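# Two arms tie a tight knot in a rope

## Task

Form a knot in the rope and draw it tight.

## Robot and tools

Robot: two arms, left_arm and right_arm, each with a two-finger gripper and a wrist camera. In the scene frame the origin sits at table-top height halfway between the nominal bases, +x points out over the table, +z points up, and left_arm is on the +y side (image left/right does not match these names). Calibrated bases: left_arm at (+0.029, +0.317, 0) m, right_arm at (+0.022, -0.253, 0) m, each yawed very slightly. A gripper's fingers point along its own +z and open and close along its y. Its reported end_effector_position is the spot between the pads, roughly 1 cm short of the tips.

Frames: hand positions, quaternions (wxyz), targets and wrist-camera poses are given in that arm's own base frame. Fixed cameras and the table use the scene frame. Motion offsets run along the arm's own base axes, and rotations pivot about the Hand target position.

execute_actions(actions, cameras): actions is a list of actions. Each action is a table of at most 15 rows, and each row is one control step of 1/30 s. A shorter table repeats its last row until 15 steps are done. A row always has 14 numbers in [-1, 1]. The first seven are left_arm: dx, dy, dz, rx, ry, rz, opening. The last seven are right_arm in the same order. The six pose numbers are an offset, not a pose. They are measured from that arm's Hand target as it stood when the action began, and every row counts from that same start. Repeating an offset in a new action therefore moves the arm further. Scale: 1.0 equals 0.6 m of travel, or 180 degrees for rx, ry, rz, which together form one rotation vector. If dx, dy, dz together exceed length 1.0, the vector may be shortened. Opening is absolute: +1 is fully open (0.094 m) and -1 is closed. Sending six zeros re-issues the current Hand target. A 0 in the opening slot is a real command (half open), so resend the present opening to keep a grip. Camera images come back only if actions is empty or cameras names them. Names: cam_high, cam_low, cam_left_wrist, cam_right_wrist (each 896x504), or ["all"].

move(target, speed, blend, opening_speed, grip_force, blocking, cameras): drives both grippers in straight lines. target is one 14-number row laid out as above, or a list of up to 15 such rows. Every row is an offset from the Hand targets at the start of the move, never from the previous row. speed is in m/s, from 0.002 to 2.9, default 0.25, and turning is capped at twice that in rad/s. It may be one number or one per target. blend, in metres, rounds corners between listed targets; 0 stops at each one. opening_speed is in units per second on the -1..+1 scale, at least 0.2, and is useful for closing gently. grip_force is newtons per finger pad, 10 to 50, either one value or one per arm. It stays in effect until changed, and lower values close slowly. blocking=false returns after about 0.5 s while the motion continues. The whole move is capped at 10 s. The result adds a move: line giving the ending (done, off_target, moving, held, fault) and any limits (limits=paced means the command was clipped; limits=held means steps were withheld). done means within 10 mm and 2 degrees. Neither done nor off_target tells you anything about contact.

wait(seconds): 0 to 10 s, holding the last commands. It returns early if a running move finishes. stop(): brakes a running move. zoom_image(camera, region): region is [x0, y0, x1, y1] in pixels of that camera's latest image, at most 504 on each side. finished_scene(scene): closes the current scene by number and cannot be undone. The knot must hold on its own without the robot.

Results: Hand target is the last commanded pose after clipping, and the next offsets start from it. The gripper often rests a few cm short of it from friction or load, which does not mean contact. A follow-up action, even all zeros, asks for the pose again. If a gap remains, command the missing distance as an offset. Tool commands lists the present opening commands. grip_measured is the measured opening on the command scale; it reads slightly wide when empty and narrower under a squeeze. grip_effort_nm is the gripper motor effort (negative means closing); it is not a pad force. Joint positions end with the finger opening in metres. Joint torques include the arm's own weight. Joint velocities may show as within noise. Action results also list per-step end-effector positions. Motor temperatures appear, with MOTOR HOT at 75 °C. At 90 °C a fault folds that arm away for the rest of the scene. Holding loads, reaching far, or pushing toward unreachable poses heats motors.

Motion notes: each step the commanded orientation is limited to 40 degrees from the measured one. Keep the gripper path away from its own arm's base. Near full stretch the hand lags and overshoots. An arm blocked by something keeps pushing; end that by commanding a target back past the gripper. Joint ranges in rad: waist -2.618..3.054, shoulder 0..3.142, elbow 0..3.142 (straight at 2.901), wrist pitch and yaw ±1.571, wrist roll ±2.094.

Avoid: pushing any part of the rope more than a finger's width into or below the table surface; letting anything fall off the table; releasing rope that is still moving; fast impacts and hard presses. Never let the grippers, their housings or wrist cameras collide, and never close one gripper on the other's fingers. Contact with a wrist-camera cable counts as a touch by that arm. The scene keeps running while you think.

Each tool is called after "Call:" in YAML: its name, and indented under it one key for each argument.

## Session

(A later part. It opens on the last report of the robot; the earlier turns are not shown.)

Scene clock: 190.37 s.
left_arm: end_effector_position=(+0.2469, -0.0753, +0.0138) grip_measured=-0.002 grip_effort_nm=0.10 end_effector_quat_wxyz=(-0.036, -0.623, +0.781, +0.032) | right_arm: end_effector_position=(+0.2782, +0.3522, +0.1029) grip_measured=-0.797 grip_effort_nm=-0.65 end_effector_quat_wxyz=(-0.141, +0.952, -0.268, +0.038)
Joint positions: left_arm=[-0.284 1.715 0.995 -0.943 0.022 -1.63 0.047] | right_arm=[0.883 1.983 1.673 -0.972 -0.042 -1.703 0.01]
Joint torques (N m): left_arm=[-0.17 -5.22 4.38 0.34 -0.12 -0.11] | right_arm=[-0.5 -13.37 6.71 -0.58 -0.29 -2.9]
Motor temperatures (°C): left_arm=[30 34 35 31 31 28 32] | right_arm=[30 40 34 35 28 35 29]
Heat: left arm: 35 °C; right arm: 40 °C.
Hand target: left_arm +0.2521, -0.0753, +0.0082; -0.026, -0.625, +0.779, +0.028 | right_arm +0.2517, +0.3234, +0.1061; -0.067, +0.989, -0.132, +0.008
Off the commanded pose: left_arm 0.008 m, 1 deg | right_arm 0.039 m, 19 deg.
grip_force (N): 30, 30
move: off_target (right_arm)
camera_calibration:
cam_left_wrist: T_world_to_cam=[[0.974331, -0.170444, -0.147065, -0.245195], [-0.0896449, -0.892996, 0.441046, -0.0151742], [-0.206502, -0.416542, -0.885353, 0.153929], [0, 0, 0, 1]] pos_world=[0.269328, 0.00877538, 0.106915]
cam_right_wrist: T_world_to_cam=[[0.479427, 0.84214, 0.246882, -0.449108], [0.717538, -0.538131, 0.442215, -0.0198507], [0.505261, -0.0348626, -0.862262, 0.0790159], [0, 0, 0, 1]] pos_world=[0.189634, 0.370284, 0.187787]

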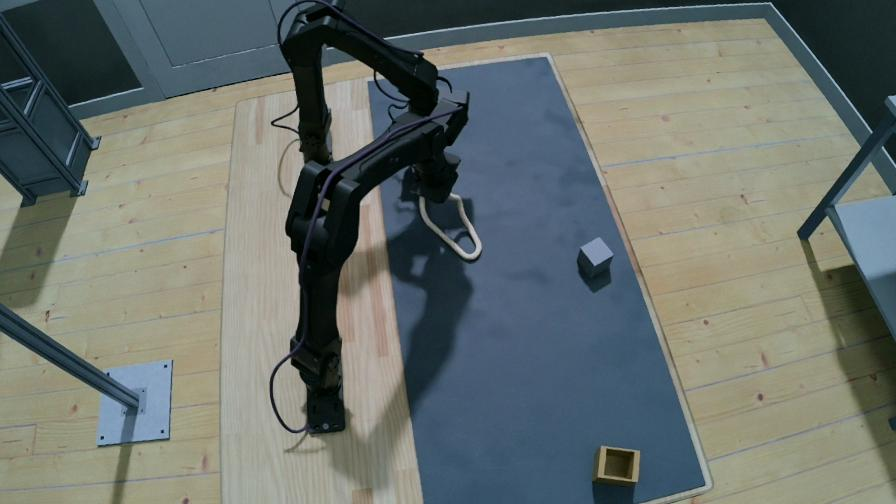

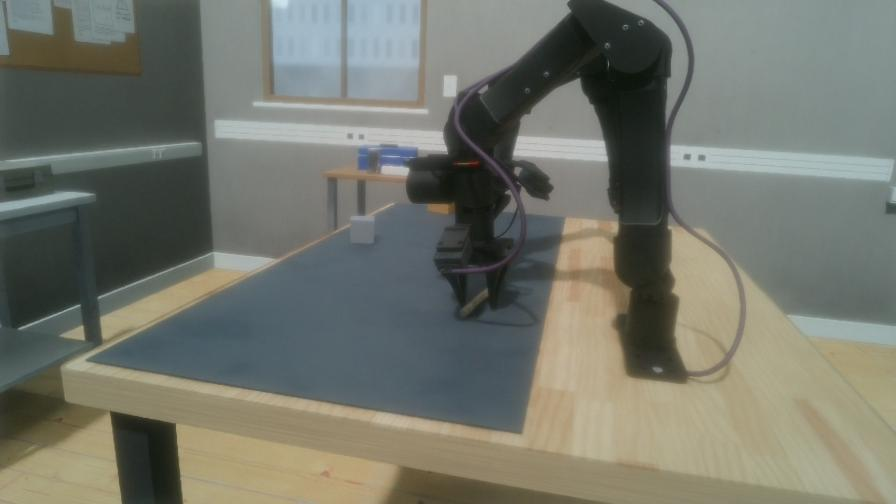

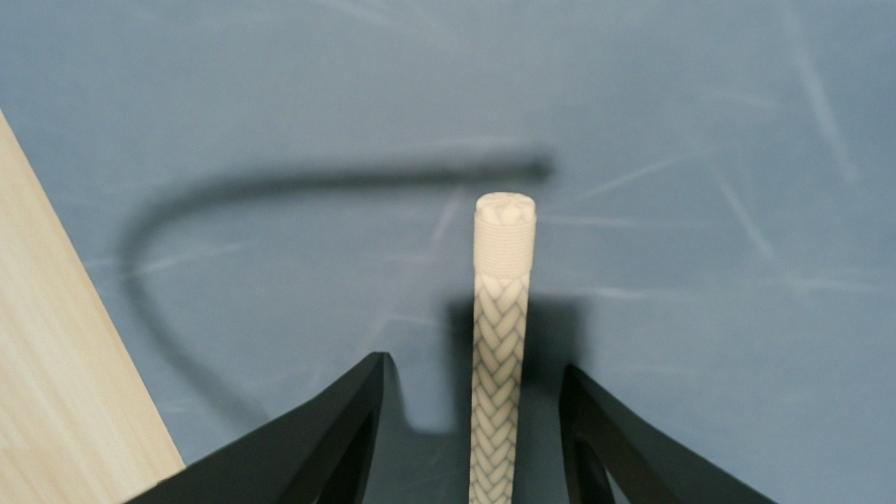

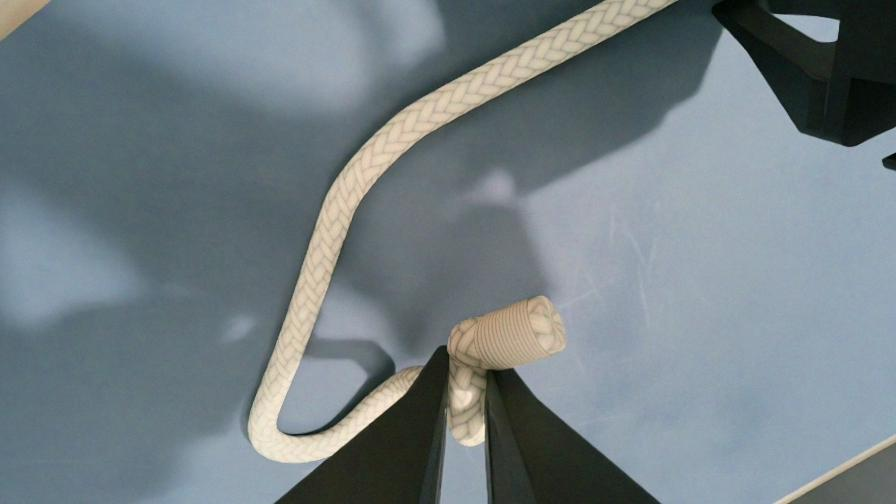

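Call:
move:
  target:
    - [0,0,0,0,0,0,-1,0,0,0,0,0,0,-1]
    - [0,0,0.012,0,0,0,-1,0,0,0,0,0,0,-1]
    - [0.22,0.0,0.012,0,0,0.08,-1,0.0,0,0,0,0,0,-1]
  speed: 0.15
  opening_speed: 1.2
  cameras: ["all"]

Scene clock: 201.50 s.
left_arm: end_effector_position=(+0.3857, -0.0781, +0.0192) grip_measured=-0.793 grip_effort_nm=-0.65 end_effector_quat_wxyz=(+0.024, +0.714, -0.700, -0.010) | right_arm: end_effector_position=(+0.2782, +0.3522, +0.1029) grip_measured=-0.797 grip_effort_nm=-0.66 end_effector_quat_wxyz=(-0.141, +0.952, -0.268, +0.038)
Joint positions: left_arm=[-0.189 2.142 1.615 -1.088 0.028 -1.78 0.01] | right_arm=[0.883 1.983 1.673 -0.972 -0.042 -1.703 0.01]
Joint torques (N m): left_arm=[0.18 -8.24 6.9 -0.15 -0.04 -0.07] | right_arm=[-0.53 -13.26 6.72 -0.6 -0.29 -2.91]
Heat: left arm: 35 °C; right arm: 41 °C.
Hand target: left_arm +0.3841, -0.0753, +0.0154; +0.030, +0.718, -0.695, -0.024 | right_arm +0.2517, +0.3234, +0.1061; -0.067, +0.989, -0.132, +0.008
Off the commanded pose: left_arm 0.005 m, 2 deg | right_arm 0.039 m, 19 deg.
grip_force (N): 30, 30
move: off_target (right_arm)
camera_calibration:
cam_left_wrist: T_world_to_cam=[[0.992283, 0.0708126, -0.101783, -0.369102], [0.109244, -0.887578, 0.447516, -0.0840026], [-0.0586503, -0.455181, -0.888465, 0.126182], [0, 0, 0, 1]] pos_world=[0.382831, 0.00901378, 0.112132]
cam_right_wrist: T_world_to_cam=[[0.479427, 0.84214, 0.246882, -0.449108], [0.717538, -0.538131, 0.442215, -0.0198507], [0.505261, -0.0348626, -0.862262, 0.0790159], [0, 0, 0, 1]] pos_world=[0.189634, 0.370284, 0.187787]

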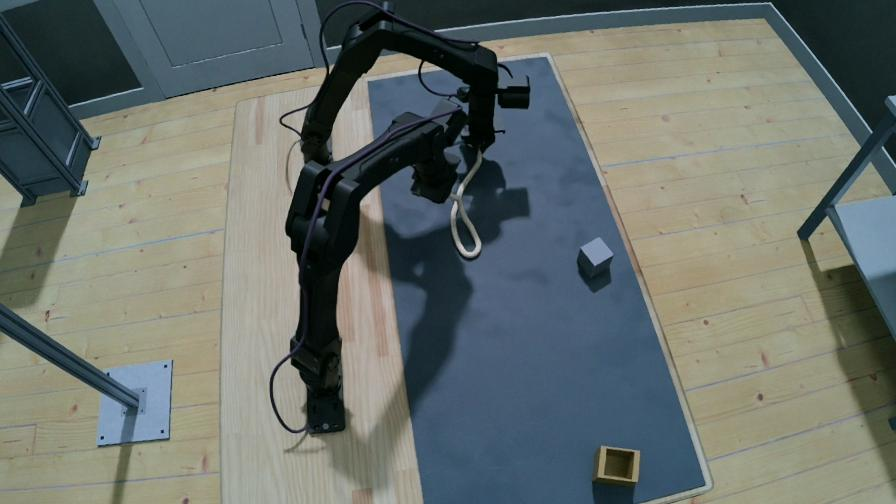

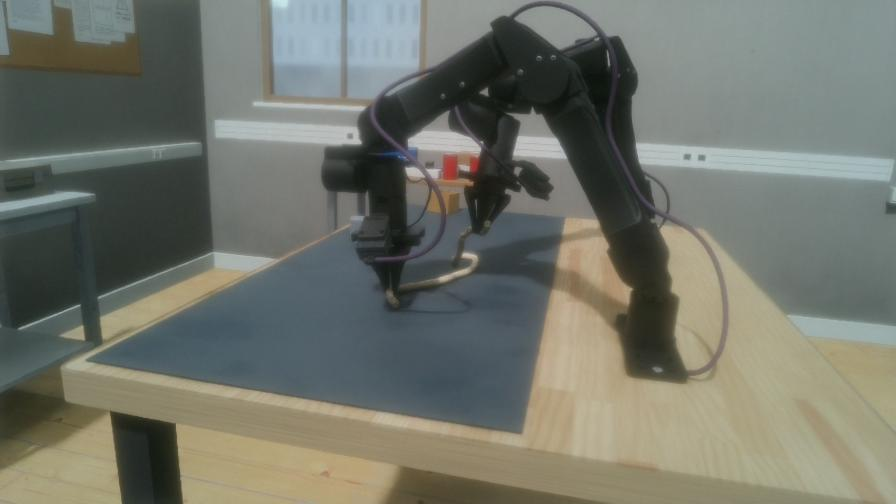

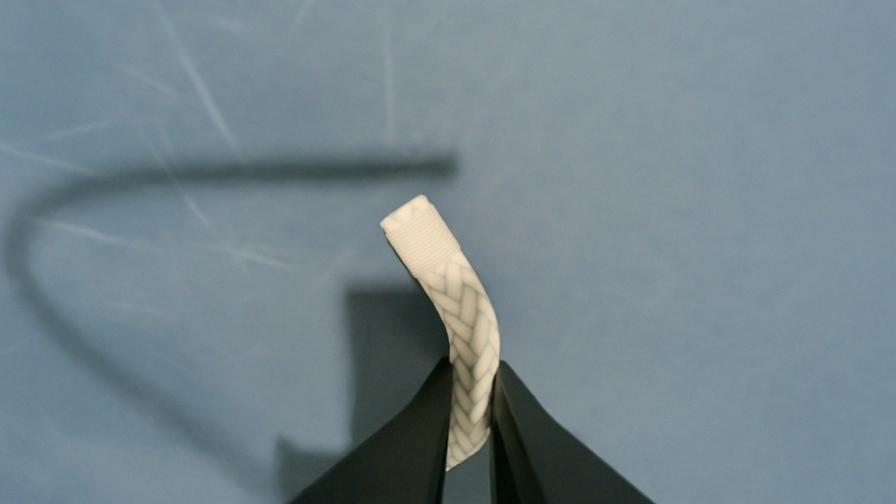

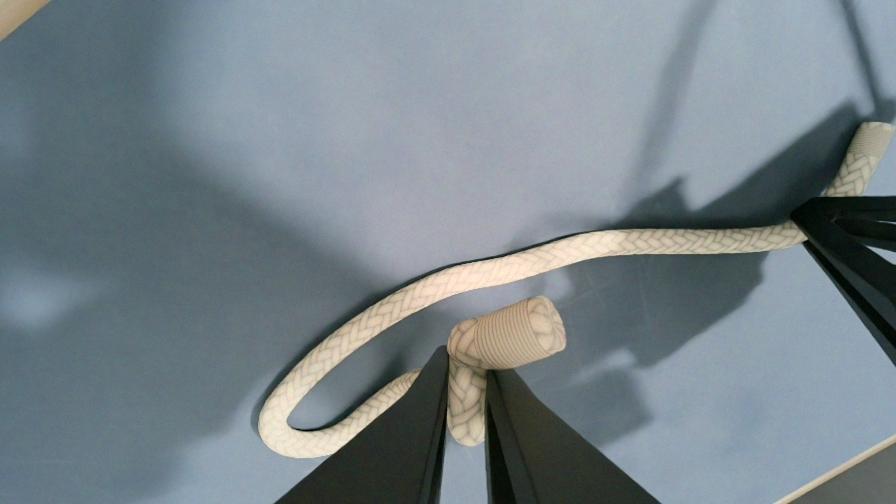

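Call:
move:
  target:
    - [0,0,0,0,0,0,-1,-0.11,-0.02,-0.03,0,0,-0.06,-1]
    - [0,0,0,0,0,0,-1,-0.11,-0.05,-0.15,0,0,-0.06,-1]
  speed: 0.12
  cameras: ["all"]

Scene clock: 222.87 s.
left_arm: end_effector_position=(+0.3855, -0.0780, +0.0192) grip_measured=-0.793 grip_effort_nm=-0.65 end_effector_quat_wxyz=(+0.024, +0.714, -0.700, -0.011) | right_arm: end_effector_position=(+0.1824, +0.2900, +0.0207) grip_measured=-0.797 grip_effort_nm=-0.66 end_effector_quat_wxyz=(-0.053, +0.967, -0.248, +0.012)
Joint positions: left_arm=[-0.189 2.142 1.615 -1.089 0.028 -1.78 0.01] | right_arm=[1.001 1.823 1.156 -0.795 -0.011 -1.639 0.01]
Joint torques (N m): left_arm=[0.28 -8.36 6.91 -0.16 -0.03 -0.11] | right_arm=[-0.54 -8.1 3.81 1.08 -0.07 -0.58]
Heat: left arm: 35 °C; right arm: 42 °C.
Hand target: left_arm +0.3841, -0.0753, +0.0154; +0.030, +0.718, -0.695, -0.024 | right_arm +0.1857, +0.2934, +0.0161; -0.066, +0.972, -0.224, +0.015
Off the commanded pose: left_arm 0.005 m, 2 deg | right_arm 0.007 m, 3 deg.
grip_force (N): 30, 30
move: off_target (right_arm)
camera_calibration:
cam_left_wrist: T_world_to_cam=[[0.992188, 0.0711345, -0.102483, -0.368783], [0.109835, -0.88764, 0.447248, -0.0842217], [-0.059153, -0.455011, -0.888519, 0.126456], [0, 0, 0, 1]] pos_world=[0.382633, 0.00901324, 0.112232]
cam_right_wrist: T_world_to_cam=[[0.451873, 0.889596, 0.0665529, -0.335531], [0.782308, -0.431018, 0.449685, 0.00874245], [0.428724, -0.151136, -0.890704, 0.102672], [0, 0, 0, 1]] pos_world=[0.100761, 0.317773, 0.109849]

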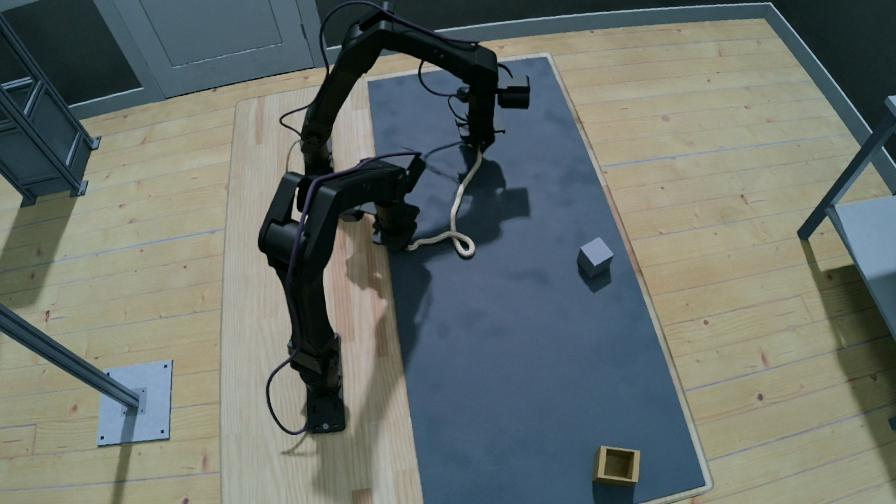

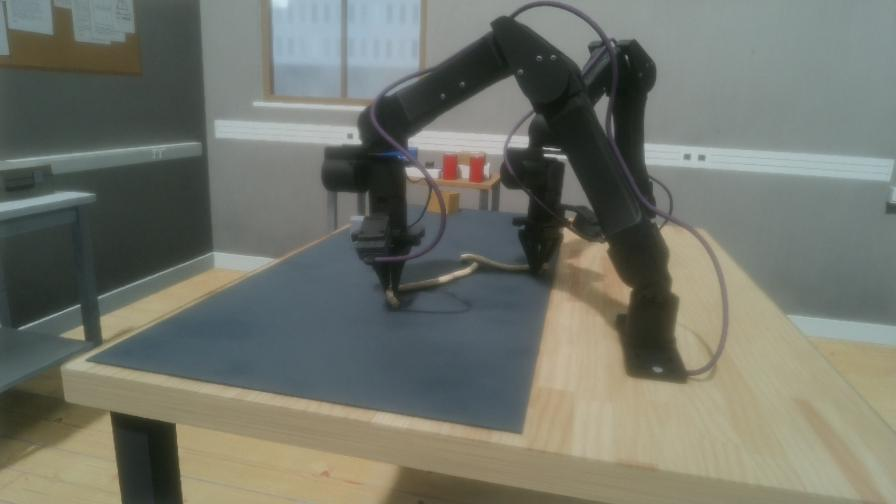

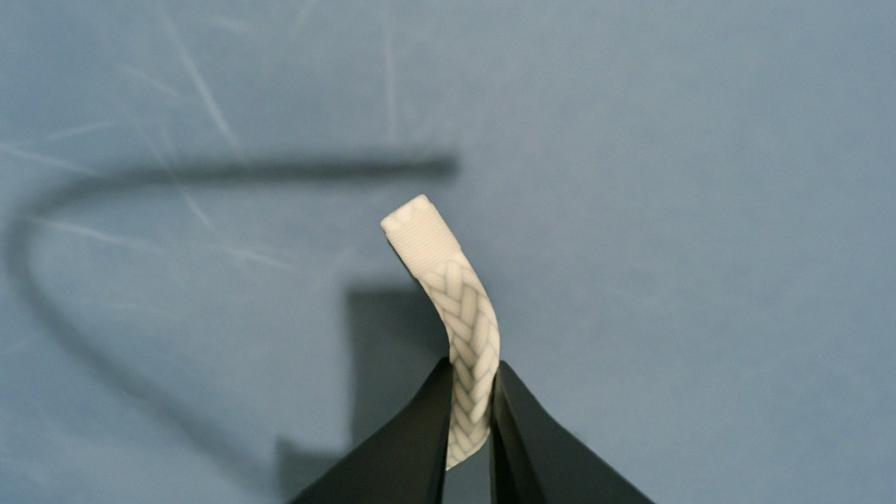

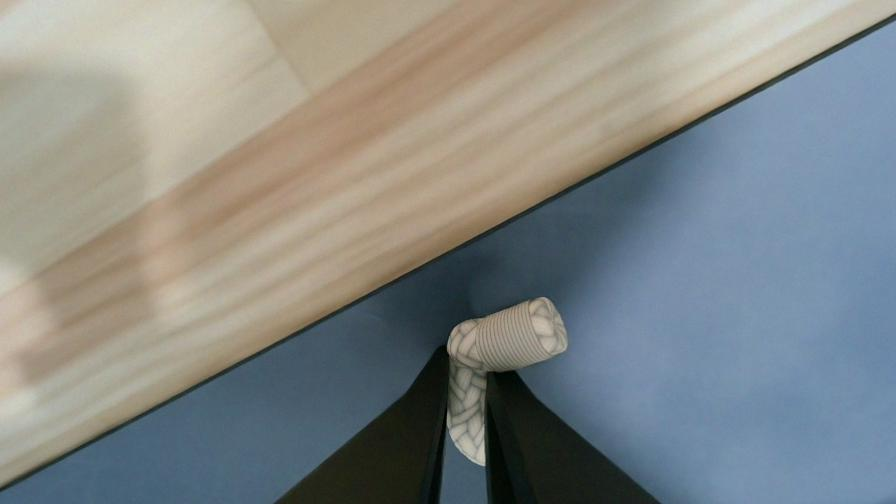

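Call:
move:
  target:
    - [0,0,0,0,0,0,-0.3,0,0,0,0,0,0,-0.3]
    - [0,0.02,0.2,0,0,0,-0.3,0,0,0.2,0,0,0,-0.3]
    - [-0.15,0.25,0.25,0,0,0,-0.2,0,-0.4,0.25,0,0,-0.2,0]
  opening_speed: 1.2
  cameras: ["all"]

Call:
zoom_image:
  camera: "cam_high"
  region: [370, 120, 570, 320]

Scene clock: 253.93 s.
left_arm: end_effector_position=(+0.3021, +0.0739, +0.1617) grip_measured=-0.202 grip_effort_nm=0.10 end_effector_quat_wxyz=(+0.031, +0.719, -0.694, -0.016) | right_arm: end_effector_position=(+0.2453, +0.0651, +0.1821) grip_measured=-0.001 grip_effort_nm=0.08 end_effector_quat_wxyz=(-0.147, +0.780, -0.599, +0.105)
Joint positions: left_arm=[0.24 1.797 1.699 -1.543 0.006 -1.366 0.038] | right_arm=[0.241 1.177 1.152 -1.184 -0.02 -1.587 0.047]
Joint torques (N m): left_arm=[0.01 -9.06 4.34 -0.14 -0.18 0] | right_arm=[-0.49 -4.21 5.48 -1 -0.24 -2.38]
Heat: left arm: 35 °C; right arm: 40 °C.
Hand target: left_arm +0.2941, +0.0747, +0.1655; +0.029, +0.718, -0.695, -0.024 | right_arm +0.1857, +0.0534, +0.1662; -0.058, +0.855, -0.514, +0.034
Off the commanded pose: left_arm 0.009 m, 1 deg | right_arm 0.063 m, 18 deg.
grip_force (N): 30, 30
move: off_target (right_arm); target 3's new opening was sent with right_arm's hand 0.063 m and 18 deg from that target
camera_calibration:
cam_left_wrist: T_world_to_cam=[[0.989026, 0.0854427, -0.120525, -0.279478], [0.13094, -0.884767, 0.44726, -0.0105192], [-0.0684218, -0.458134, -0.886246, 0.319893], [0, 0, 0, 1]] pos_world=[0.299677, 0.161126, 0.254524]
cam_right_wrist: T_world_to_cam=[[0.908918, 0.273386, 0.314845, -0.291823], [0.122053, -0.896434, 0.426039, -0.0134393], [0.398711, -0.348807, -0.848153, 0.197874], [0, 0, 0, 1]] pos_world=[0.187989, 0.136752, 0.265432]

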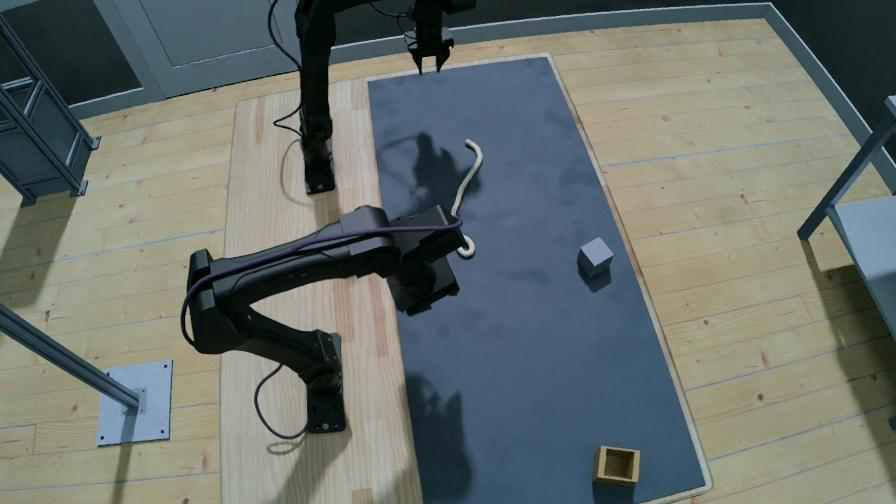

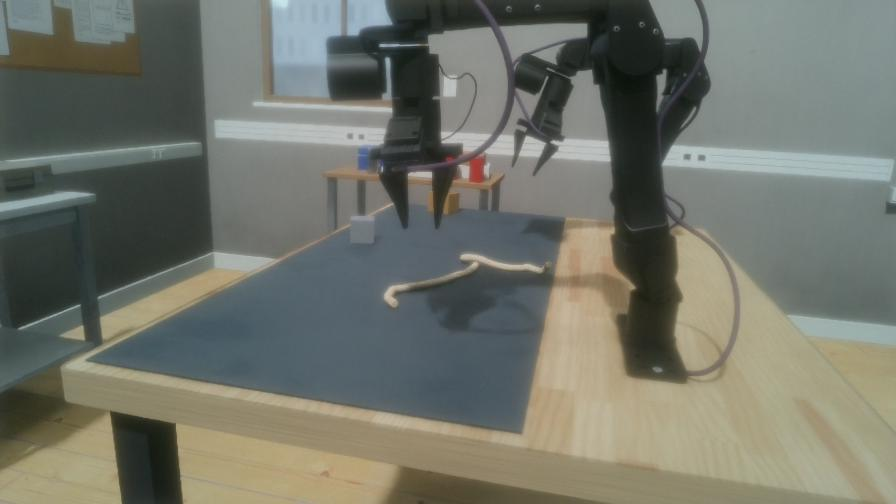

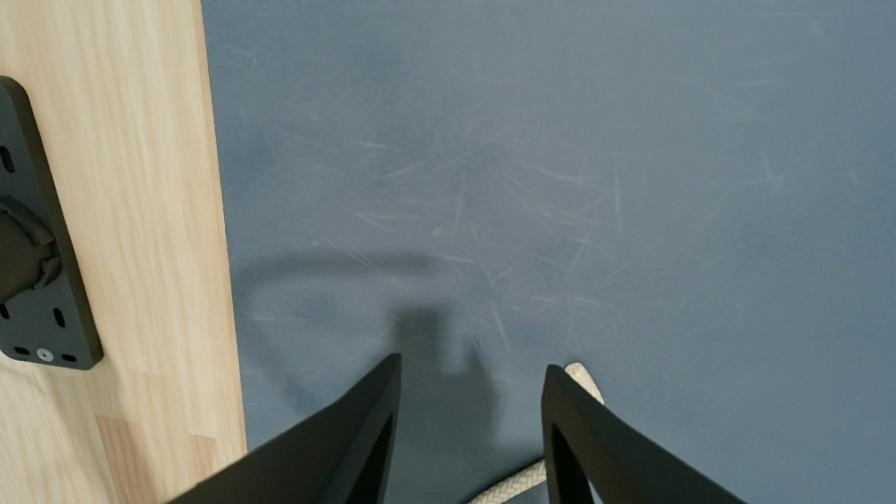

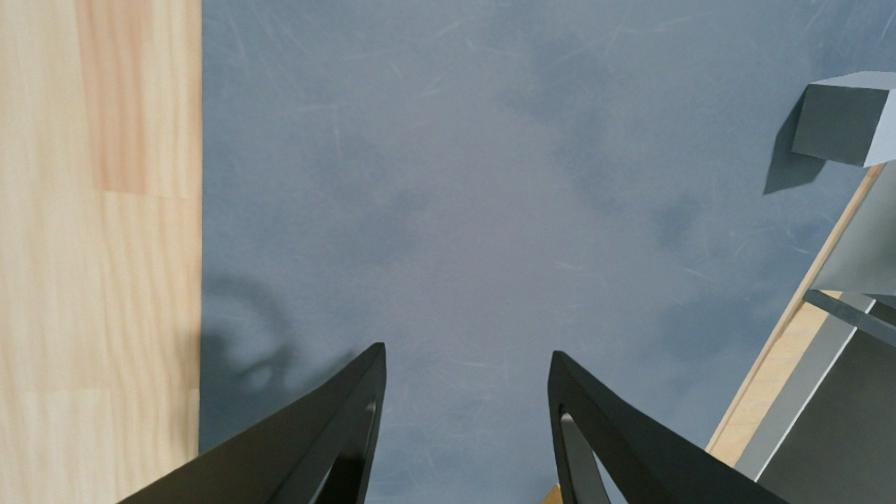

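Scaled by 2.520 from the camera's 896x504 image, which has a finer 1280x720 frame.

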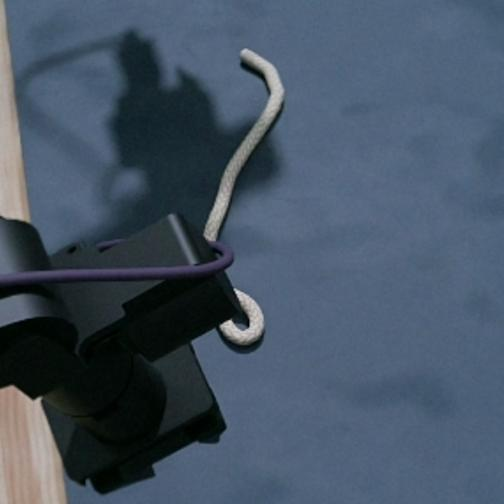

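Call:
move:
  target:
    - [0,0,0,0,0,0,-0.2,0.1,-0.2,0.07,0,0,-0.583,0]
    - [0,0,0,0,0,0,-0.2,0.15,-0.25,0.07,0,0,0.833,0]
  cameras: ["all"]

Call:
zoom_image:
  camera: "cam_high"
  region: [370, 120, 570, 320]

Scene clock: 283.80 s.
left_arm: end_effector_position=(+0.3021, +0.0739, +0.1617) grip_measured=-0.202 grip_effort_nm=0.09 end_effector_quat_wxyz=(+0.031, +0.719, -0.694, -0.016) | right_arm: end_effector_position=(+0.2741, -0.0934, +0.2043) grip_measured=-0.001 grip_effort_nm=0.07 end_effector_quat_wxyz=(+0.037, +0.712, +0.701, +0.000)
Joint positions: left_arm=[0.24 1.797 1.699 -1.543 0.006 -1.366 0.038] | right_arm=[-0.311 1.614 1.663 -1.554 0.033 1.273 0.047]
Joint torques (N m): left_arm=[-0.08 -8.95 4.46 -0.13 -0.2 0.06] | right_arm=[-0.5 -5.39 7.84 0.42 0.1 0.09]
Motor temperatures (°C): left_arm=[30 39 34 30 31 28 32] | right_arm=[30 37 35 35 28 36 29]
Heat: left arm: 39 °C; right arm: 37 °C.
Hand target: left_arm +0.2941, +0.0747, +0.1655; +0.029, +0.718, -0.695, -0.024 | right_arm +0.2756, -0.0967, +0.2082; -0.048, +0.718, +0.693, -0.048
Off the commanded pose: left_arm 0.009 m, 1 deg | right_arm 0.005 m, 11 deg.
joint sent to its limit (right arm) — joint 4 (wrist pitch), lower limit. The joint targets are off in orientation, not in position.
grip_force (N): 30, 30
move: off_target (right_arm)
camera_calibration:
cam_left_wrist: T_world_to_cam=[[0.989026, 0.0854427, -0.120525, -0.279478], [0.13094, -0.884767, 0.44726, -0.0105192], [-0.0684218, -0.458134, -0.886246, 0.319893], [0, 0, 0, 1]] pos_world=[0.299677, 0.161126, 0.254524]
cam_right_wrist: T_world_to_cam=[[-0.99536, -0.0201533, -0.0940919, 0.296438], [-0.0563879, 0.914504, 0.400629, 0.0547286], [0.0779734, 0.404076, -0.911396, 0.321199], [0, 0, 0, 1]] pos_world=[0.273104, -0.173864, 0.298706]

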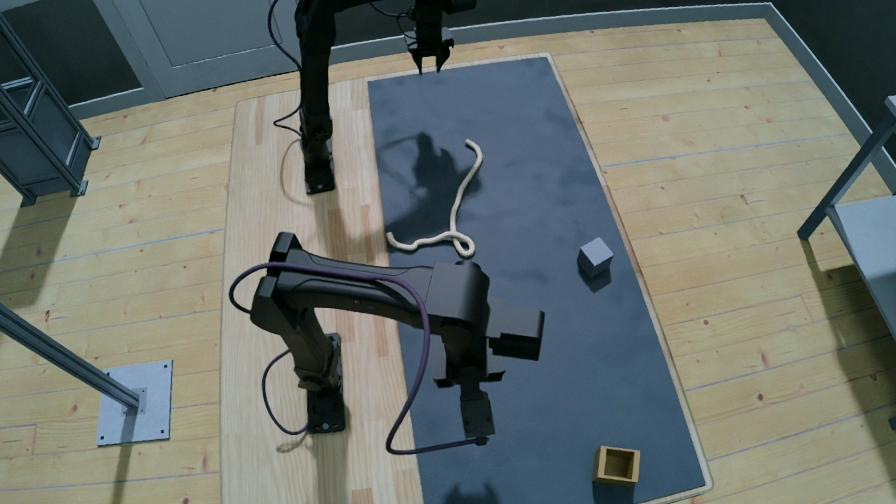

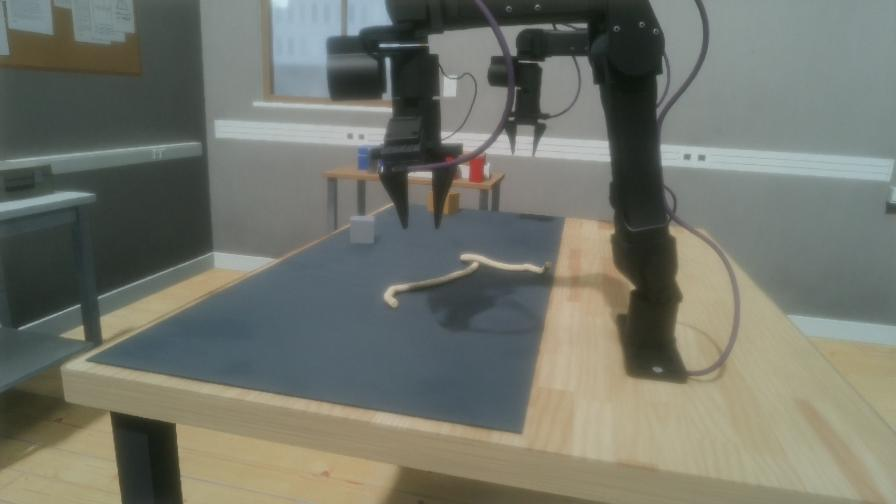

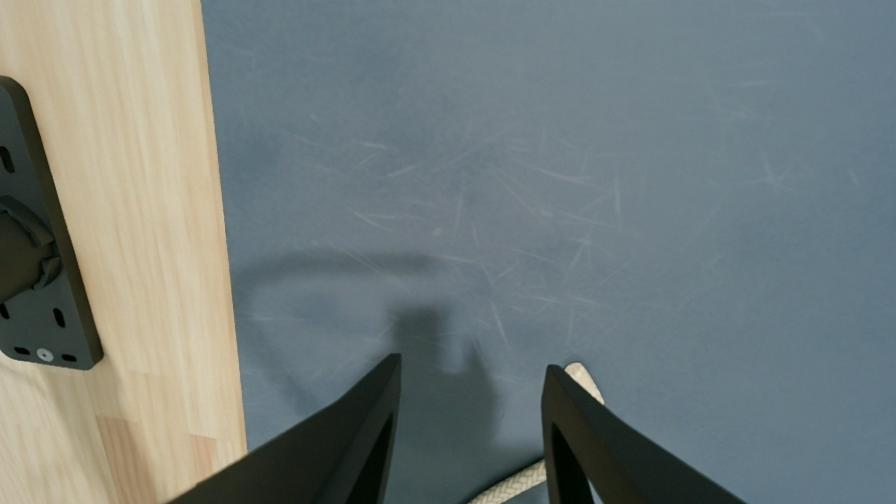

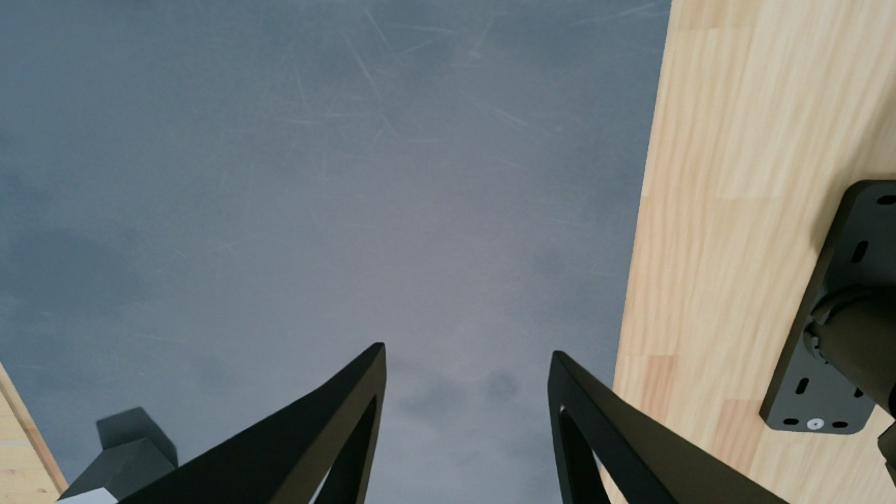

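Scaled by 2.520 from the camera's 896x504 image, which has a finer 1280x720 frame.

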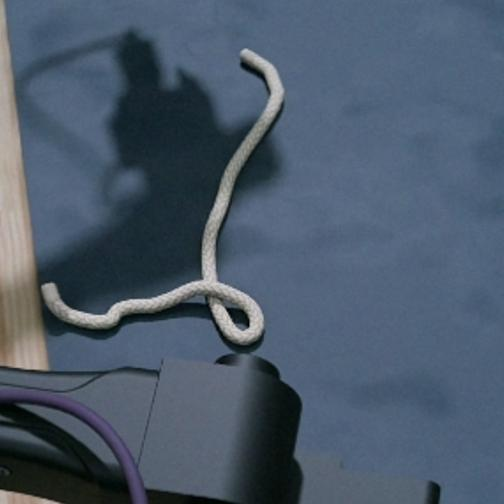

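Call:
move:
  target: [0,0,0,0,0,0,-0.2,-0.06,0.4,-0.03,0,0,0,-0.2]
  cameras: ["cam_high","cam_right_wrist"]

Scene clock: 317.57 s.
left_arm: end_effector_position=(+0.3021, +0.0739, +0.1617) grip_measured=-0.202 grip_effort_nm=0.10 end_effector_quat_wxyz=(+0.031, +0.719, -0.694, -0.016) | right_arm: end_effector_position=(+0.2370, +0.1447, +0.1858) grip_measured=-0.199 grip_effort_nm=-0.06 end_effector_quat_wxyz=(-0.039, +0.710, +0.704, +0.008)
Joint positions: left_arm=[0.24 1.797 1.699 -1.543 0.006 -1.366 0.038] | right_arm=[0.493 1.62 1.593 -1.552 -0.08 2.072 0.038]
Joint torques (N m): left_arm=[-0.02 -8.9 4.4 -0.12 -0.22 0.04] | right_arm=[-0.47 -5.97 7.73 0.27 0 0.13]
Heat: left arm: 40 °C; right arm: 37 °C.
Hand target: left_arm +0.2941, +0.0747, +0.1655; +0.029, +0.718, -0.695, -0.024 | right_arm +0.2395, +0.1434, +0.1903; -0.048, +0.718, +0.693, -0.048
Off the commanded pose: left_arm 0.009 m, 1 deg | right_arm 0.005 m, 7 deg.
joint sent to its limit (right arm) — joint 4 (wrist pitch), lower limit; joint 6 (wrist roll), upper limit. The joint targets are off in orientation, not in position.
grip_force (N): 30, 30
move: off_target (right_arm)
camera_calibration:
cam_right_wrist: T_world_to_cam=[[-0.999773, -0.0212891, 0.000227387, 0.246218], [-0.0182031, 0.86029, 0.509479, -0.179047], [-0.011042, 0.50936, -0.860483, 0.207314], [0, 0, 0, 1]] pos_world=[0.245192, 0.0536767, 0.269554]
Images, in order (width x height): cam_high 896x504, cam_right_wrist 896x504.

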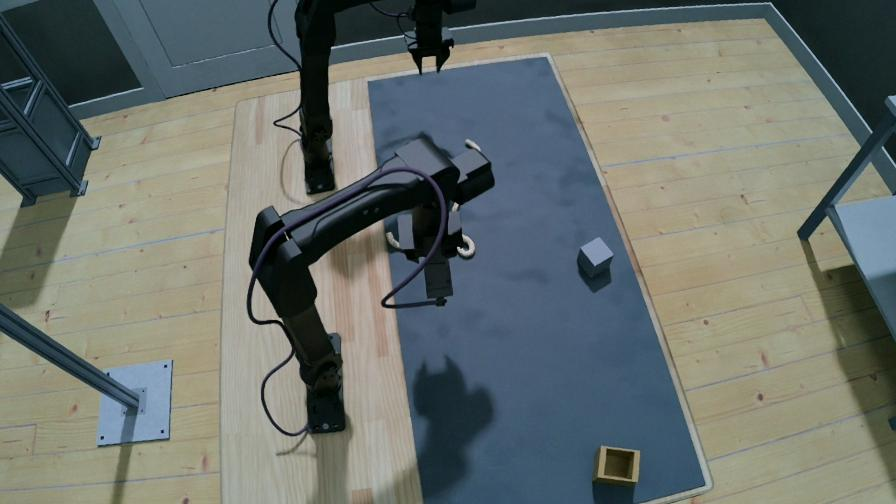

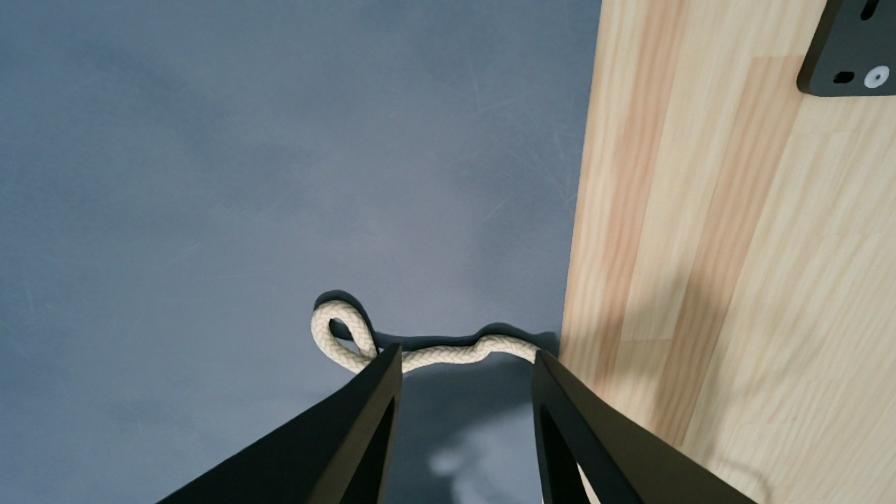

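Call:
move:
  target: [0,0,0,0,0,0,-0.2,-0.129,0.303,-0.17,0,0,0.167,0.3]
  cameras: ["cam_high","cam_right_wrist"]

Scene clock: 336.37 s.
left_arm: end_effector_position=(+0.3021, +0.0739, +0.1617) grip_measured=-0.202 grip_effort_nm=0.09 end_effector_quat_wxyz=(+0.031, +0.719, -0.694, -0.016) | right_arm: end_effector_position=(+0.1580, +0.3250, +0.0870) grip_measured=+0.299 grip_effort_nm=0.07 end_effector_quat_wxyz=(-0.054, +0.485, +0.871, -0.057)
Joint positions: left_arm=[0.24 1.797 1.699 -1.543 0.006 -1.366 0.038] | right_arm=[1.062 2.035 1.717 -1.367 -0.108 2.073 0.061]
Joint torques (N m): left_arm=[-0.03 -9.02 4.44 -0.11 -0.18 0.04] | right_arm=[-0.42 -9.52 7.57 0.06 0.07 0.13]
Heat: left arm: 40 °C; right arm: 36 °C.
Hand target: left_arm +0.2941, +0.0747, +0.1655; +0.029, +0.718, -0.695, -0.024 | right_arm +0.1622, +0.3252, +0.0882; -0.034, +0.514, +0.855, -0.058
Off the commanded pose: left_arm 0.009 m, 1 deg | right_arm 0.004 m, 4 deg.
joint sent to its limit (right arm) — joint 6 (wrist roll), upper limit. The joint targets are off in orientation, not in position.
grip_force (N): 30, 30
move: off_target (right_arm)
camera_calibration:
cam_right_wrist: T_world_to_cam=[[-0.828091, -0.549952, 0.108711, 0.306325], [-0.438443, 0.756201, 0.485725, -0.183048], [-0.349333, 0.354561, -0.867325, 0.133996], [0, 0, 0, 1]] pos_world=[0.220218, 0.259375, 0.171828]
Images, in order (width x height): cam_high 896x504, cam_right_wrist 896x504.

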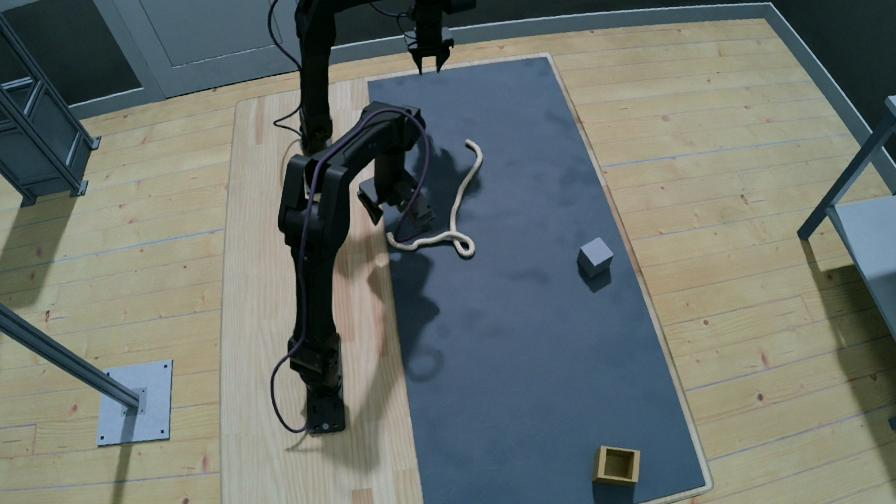

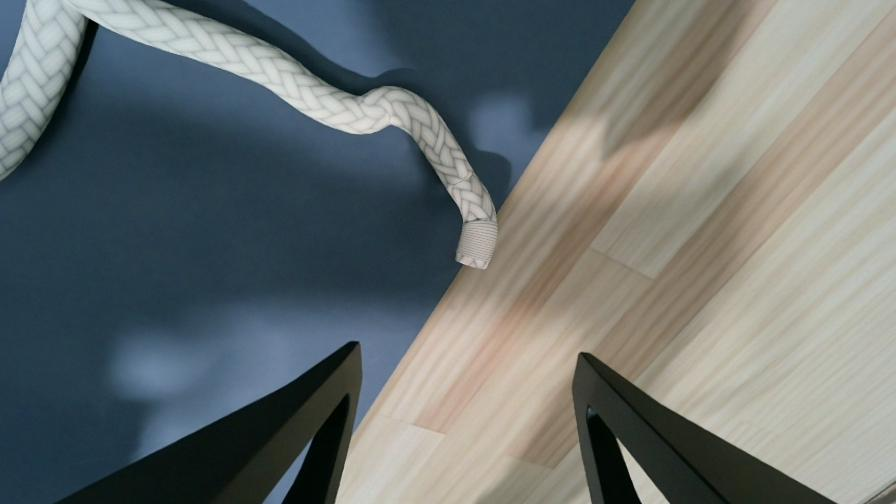

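Call:
move:
  target:
    - [0,0,0,0,0,0,-0.2,0.003,-0.037,-0.07,0,0,0.03,0.3]
    - [0,0,0,0,0,0,-0.2,0.003,-0.037,-0.124,0,0,0.03,0.3]
  cameras: ["cam_high","cam_right_wrist"]
  speed: 0.1

Scene clock: 349.40 s.
left_arm: end_effector_position=(+0.3021, +0.0739, +0.1617) grip_measured=-0.202 grip_effort_nm=0.10 end_effector_quat_wxyz=(+0.031, +0.719, -0.694, -0.016) | right_arm: end_effector_position=(+0.1591, +0.3038, +0.0241) grip_measured=+0.299 grip_effort_nm=0.08 end_effector_quat_wxyz=(-0.041, +0.470, +0.879, -0.065)
Joint positions: left_arm=[0.24 1.797 1.699 -1.543 0.006 -1.366 0.038] | right_arm=[1.045 2.033 1.458 -1.128 -0.077 2.023 0.061]
Joint torques (N m): left_arm=[0.1 -8.91 4.3 -0.12 -0.15 0.02] | right_arm=[-0.4 -9.37 2.95 0.61 0.13 0.01]
Heat: left arm: 40 °C; right arm: 36 °C.
Hand target: left_arm +0.2941, +0.0747, +0.1655; +0.029, +0.718, -0.695, -0.024 | right_arm +0.1640, +0.3030, +0.0138; -0.031, +0.473, +0.879, -0.060
Off the commanded pose: left_arm 0.009 m, 1 deg | right_arm 0.011 m, 1 deg.
grip_force (N): 30, 30
move: off_target (right_arm)
camera_calibration:
cam_right_wrist: T_world_to_cam=[[-0.808939, -0.577589, 0.109588, 0.307756], [-0.473294, 0.75041, 0.461386, -0.128045], [-0.348727, 0.321366, -0.880405, 0.0976389], [0, 0, 0, 1]] pos_world=[0.222402, 0.242464, 0.111314]
Images, in order (width x height): cam_high 896x504, cam_right_wrist 896x504.

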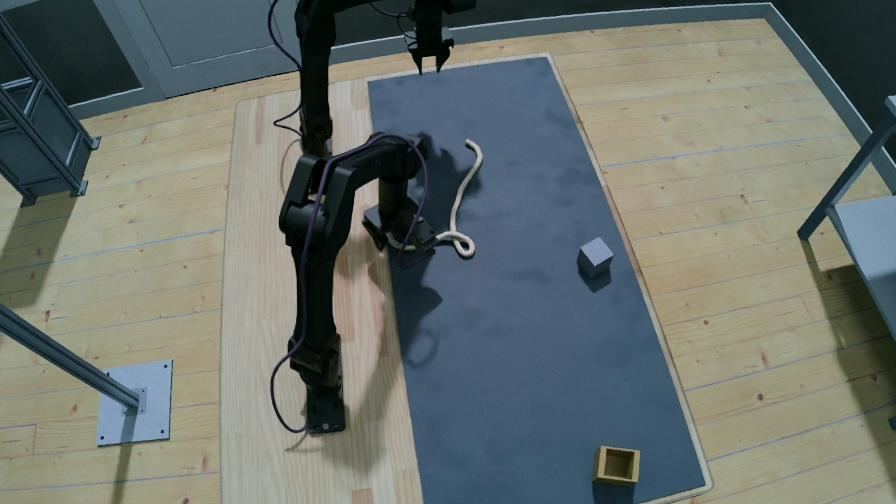

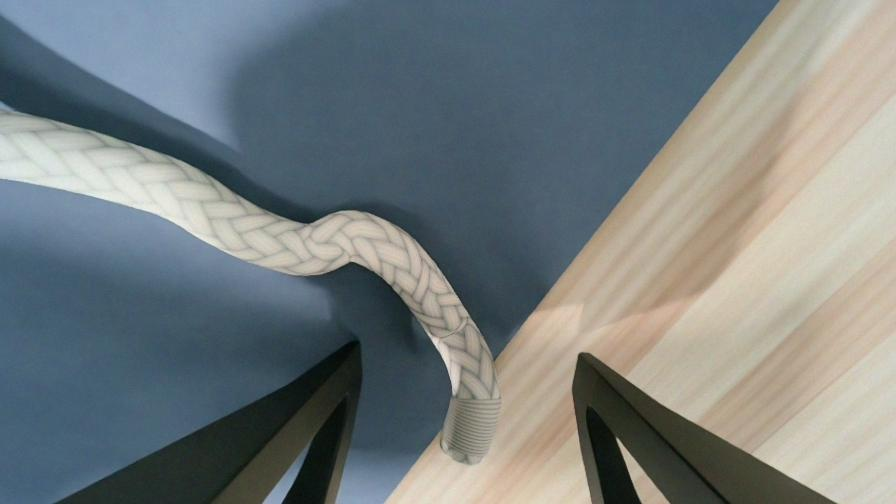

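Call:
move:
  target:
    - [0,0,0,0,0,0,-0.2,0,0,0,0,0,0,-1]
    - [0,0,0,0,0,0,-0.2,0.027,-0.06,0.09,0,0,0.44,-1]
    - [0,0,0,0,0,0,-0.2,0.143,-0.147,0.09,0,0,0.85,-1]
    - [0,0,0,0,0,0,-0.2,0.143,-0.147,0.0,0,0,0.85,-1]
  cameras: ["cam_high","cam_right_wrist"]
  speed: 0.15
  opening_speed: 1.5

Scene clock: 378.77 s.
left_arm: end_effector_position=(+0.3021, +0.0739, +0.1617) grip_measured=-0.202 grip_effort_nm=0.09 end_effector_quat_wxyz=(+0.031, +0.719, -0.694, -0.016) | right_arm: end_effector_position=(+0.2064, +0.2418, +0.0610) grip_measured=-0.794 grip_effort_nm=-0.65 end_effector_quat_wxyz=(+0.011, -0.464, +0.883, -0.066)
Joint positions: left_arm=[0.24 1.797 1.699 -1.543 0.006 -1.366 0.038] | right_arm=[0.934 1.812 1.311 -1.107 0.129 -0.031 0.01]
Joint torques (N m): left_arm=[0.09 -8.94 4.42 -0.1 -0.18 0.04] | right_arm=[-0.36 -11.12 4.71 0.55 0.12 -0.06]
Heat: left arm: 41 °C; right arm: 39 °C.
Hand target: left_arm +0.2941, +0.0747, +0.1655; +0.029, +0.718, -0.695, -0.024 | right_arm +0.2109, +0.2439, +0.0677; +0.032, -0.462, +0.884, -0.059 (not the last commanded pose)
Off the commanded pose: left_arm 0.009 m, 1 deg | right_arm 0.070 m, 41 deg.
grip_force (N): 30, 30
move: off_target (right_arm; path cut at 10 s); path passed 2 of 4 targets
camera_calibration:
cam_right_wrist: T_world_to_cam=[[0.838567, -0.538349, 0.0835776, -0.0418332], [-0.505249, -0.711103, 0.488933, 0.282189], [-0.203784, -0.452231, -0.868308, 0.322961], [0, 0, 0, 1]] pos_world=[0.24347, 0.324197, 0.145955]
Images, in order (width x height): cam_high 896x504, cam_right_wrist 896x504.

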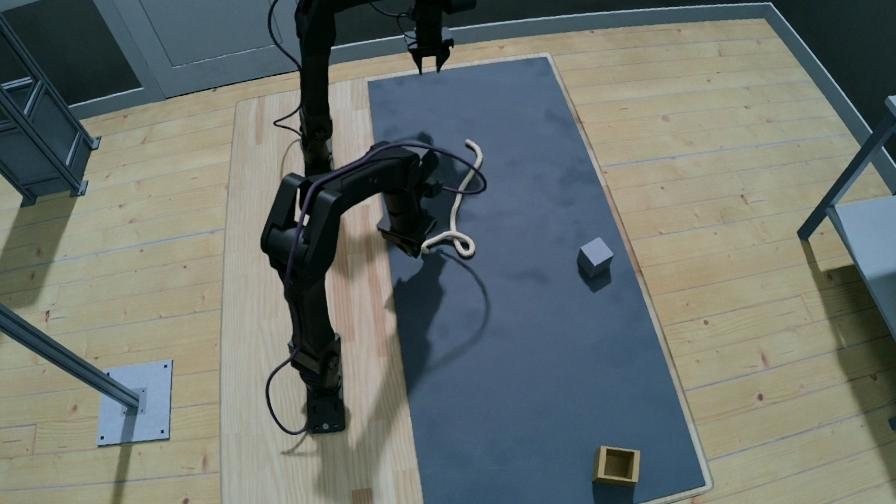

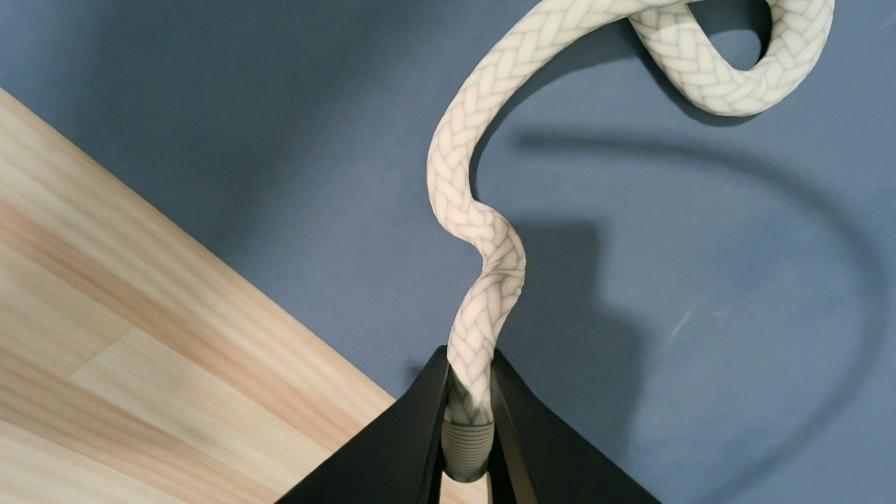

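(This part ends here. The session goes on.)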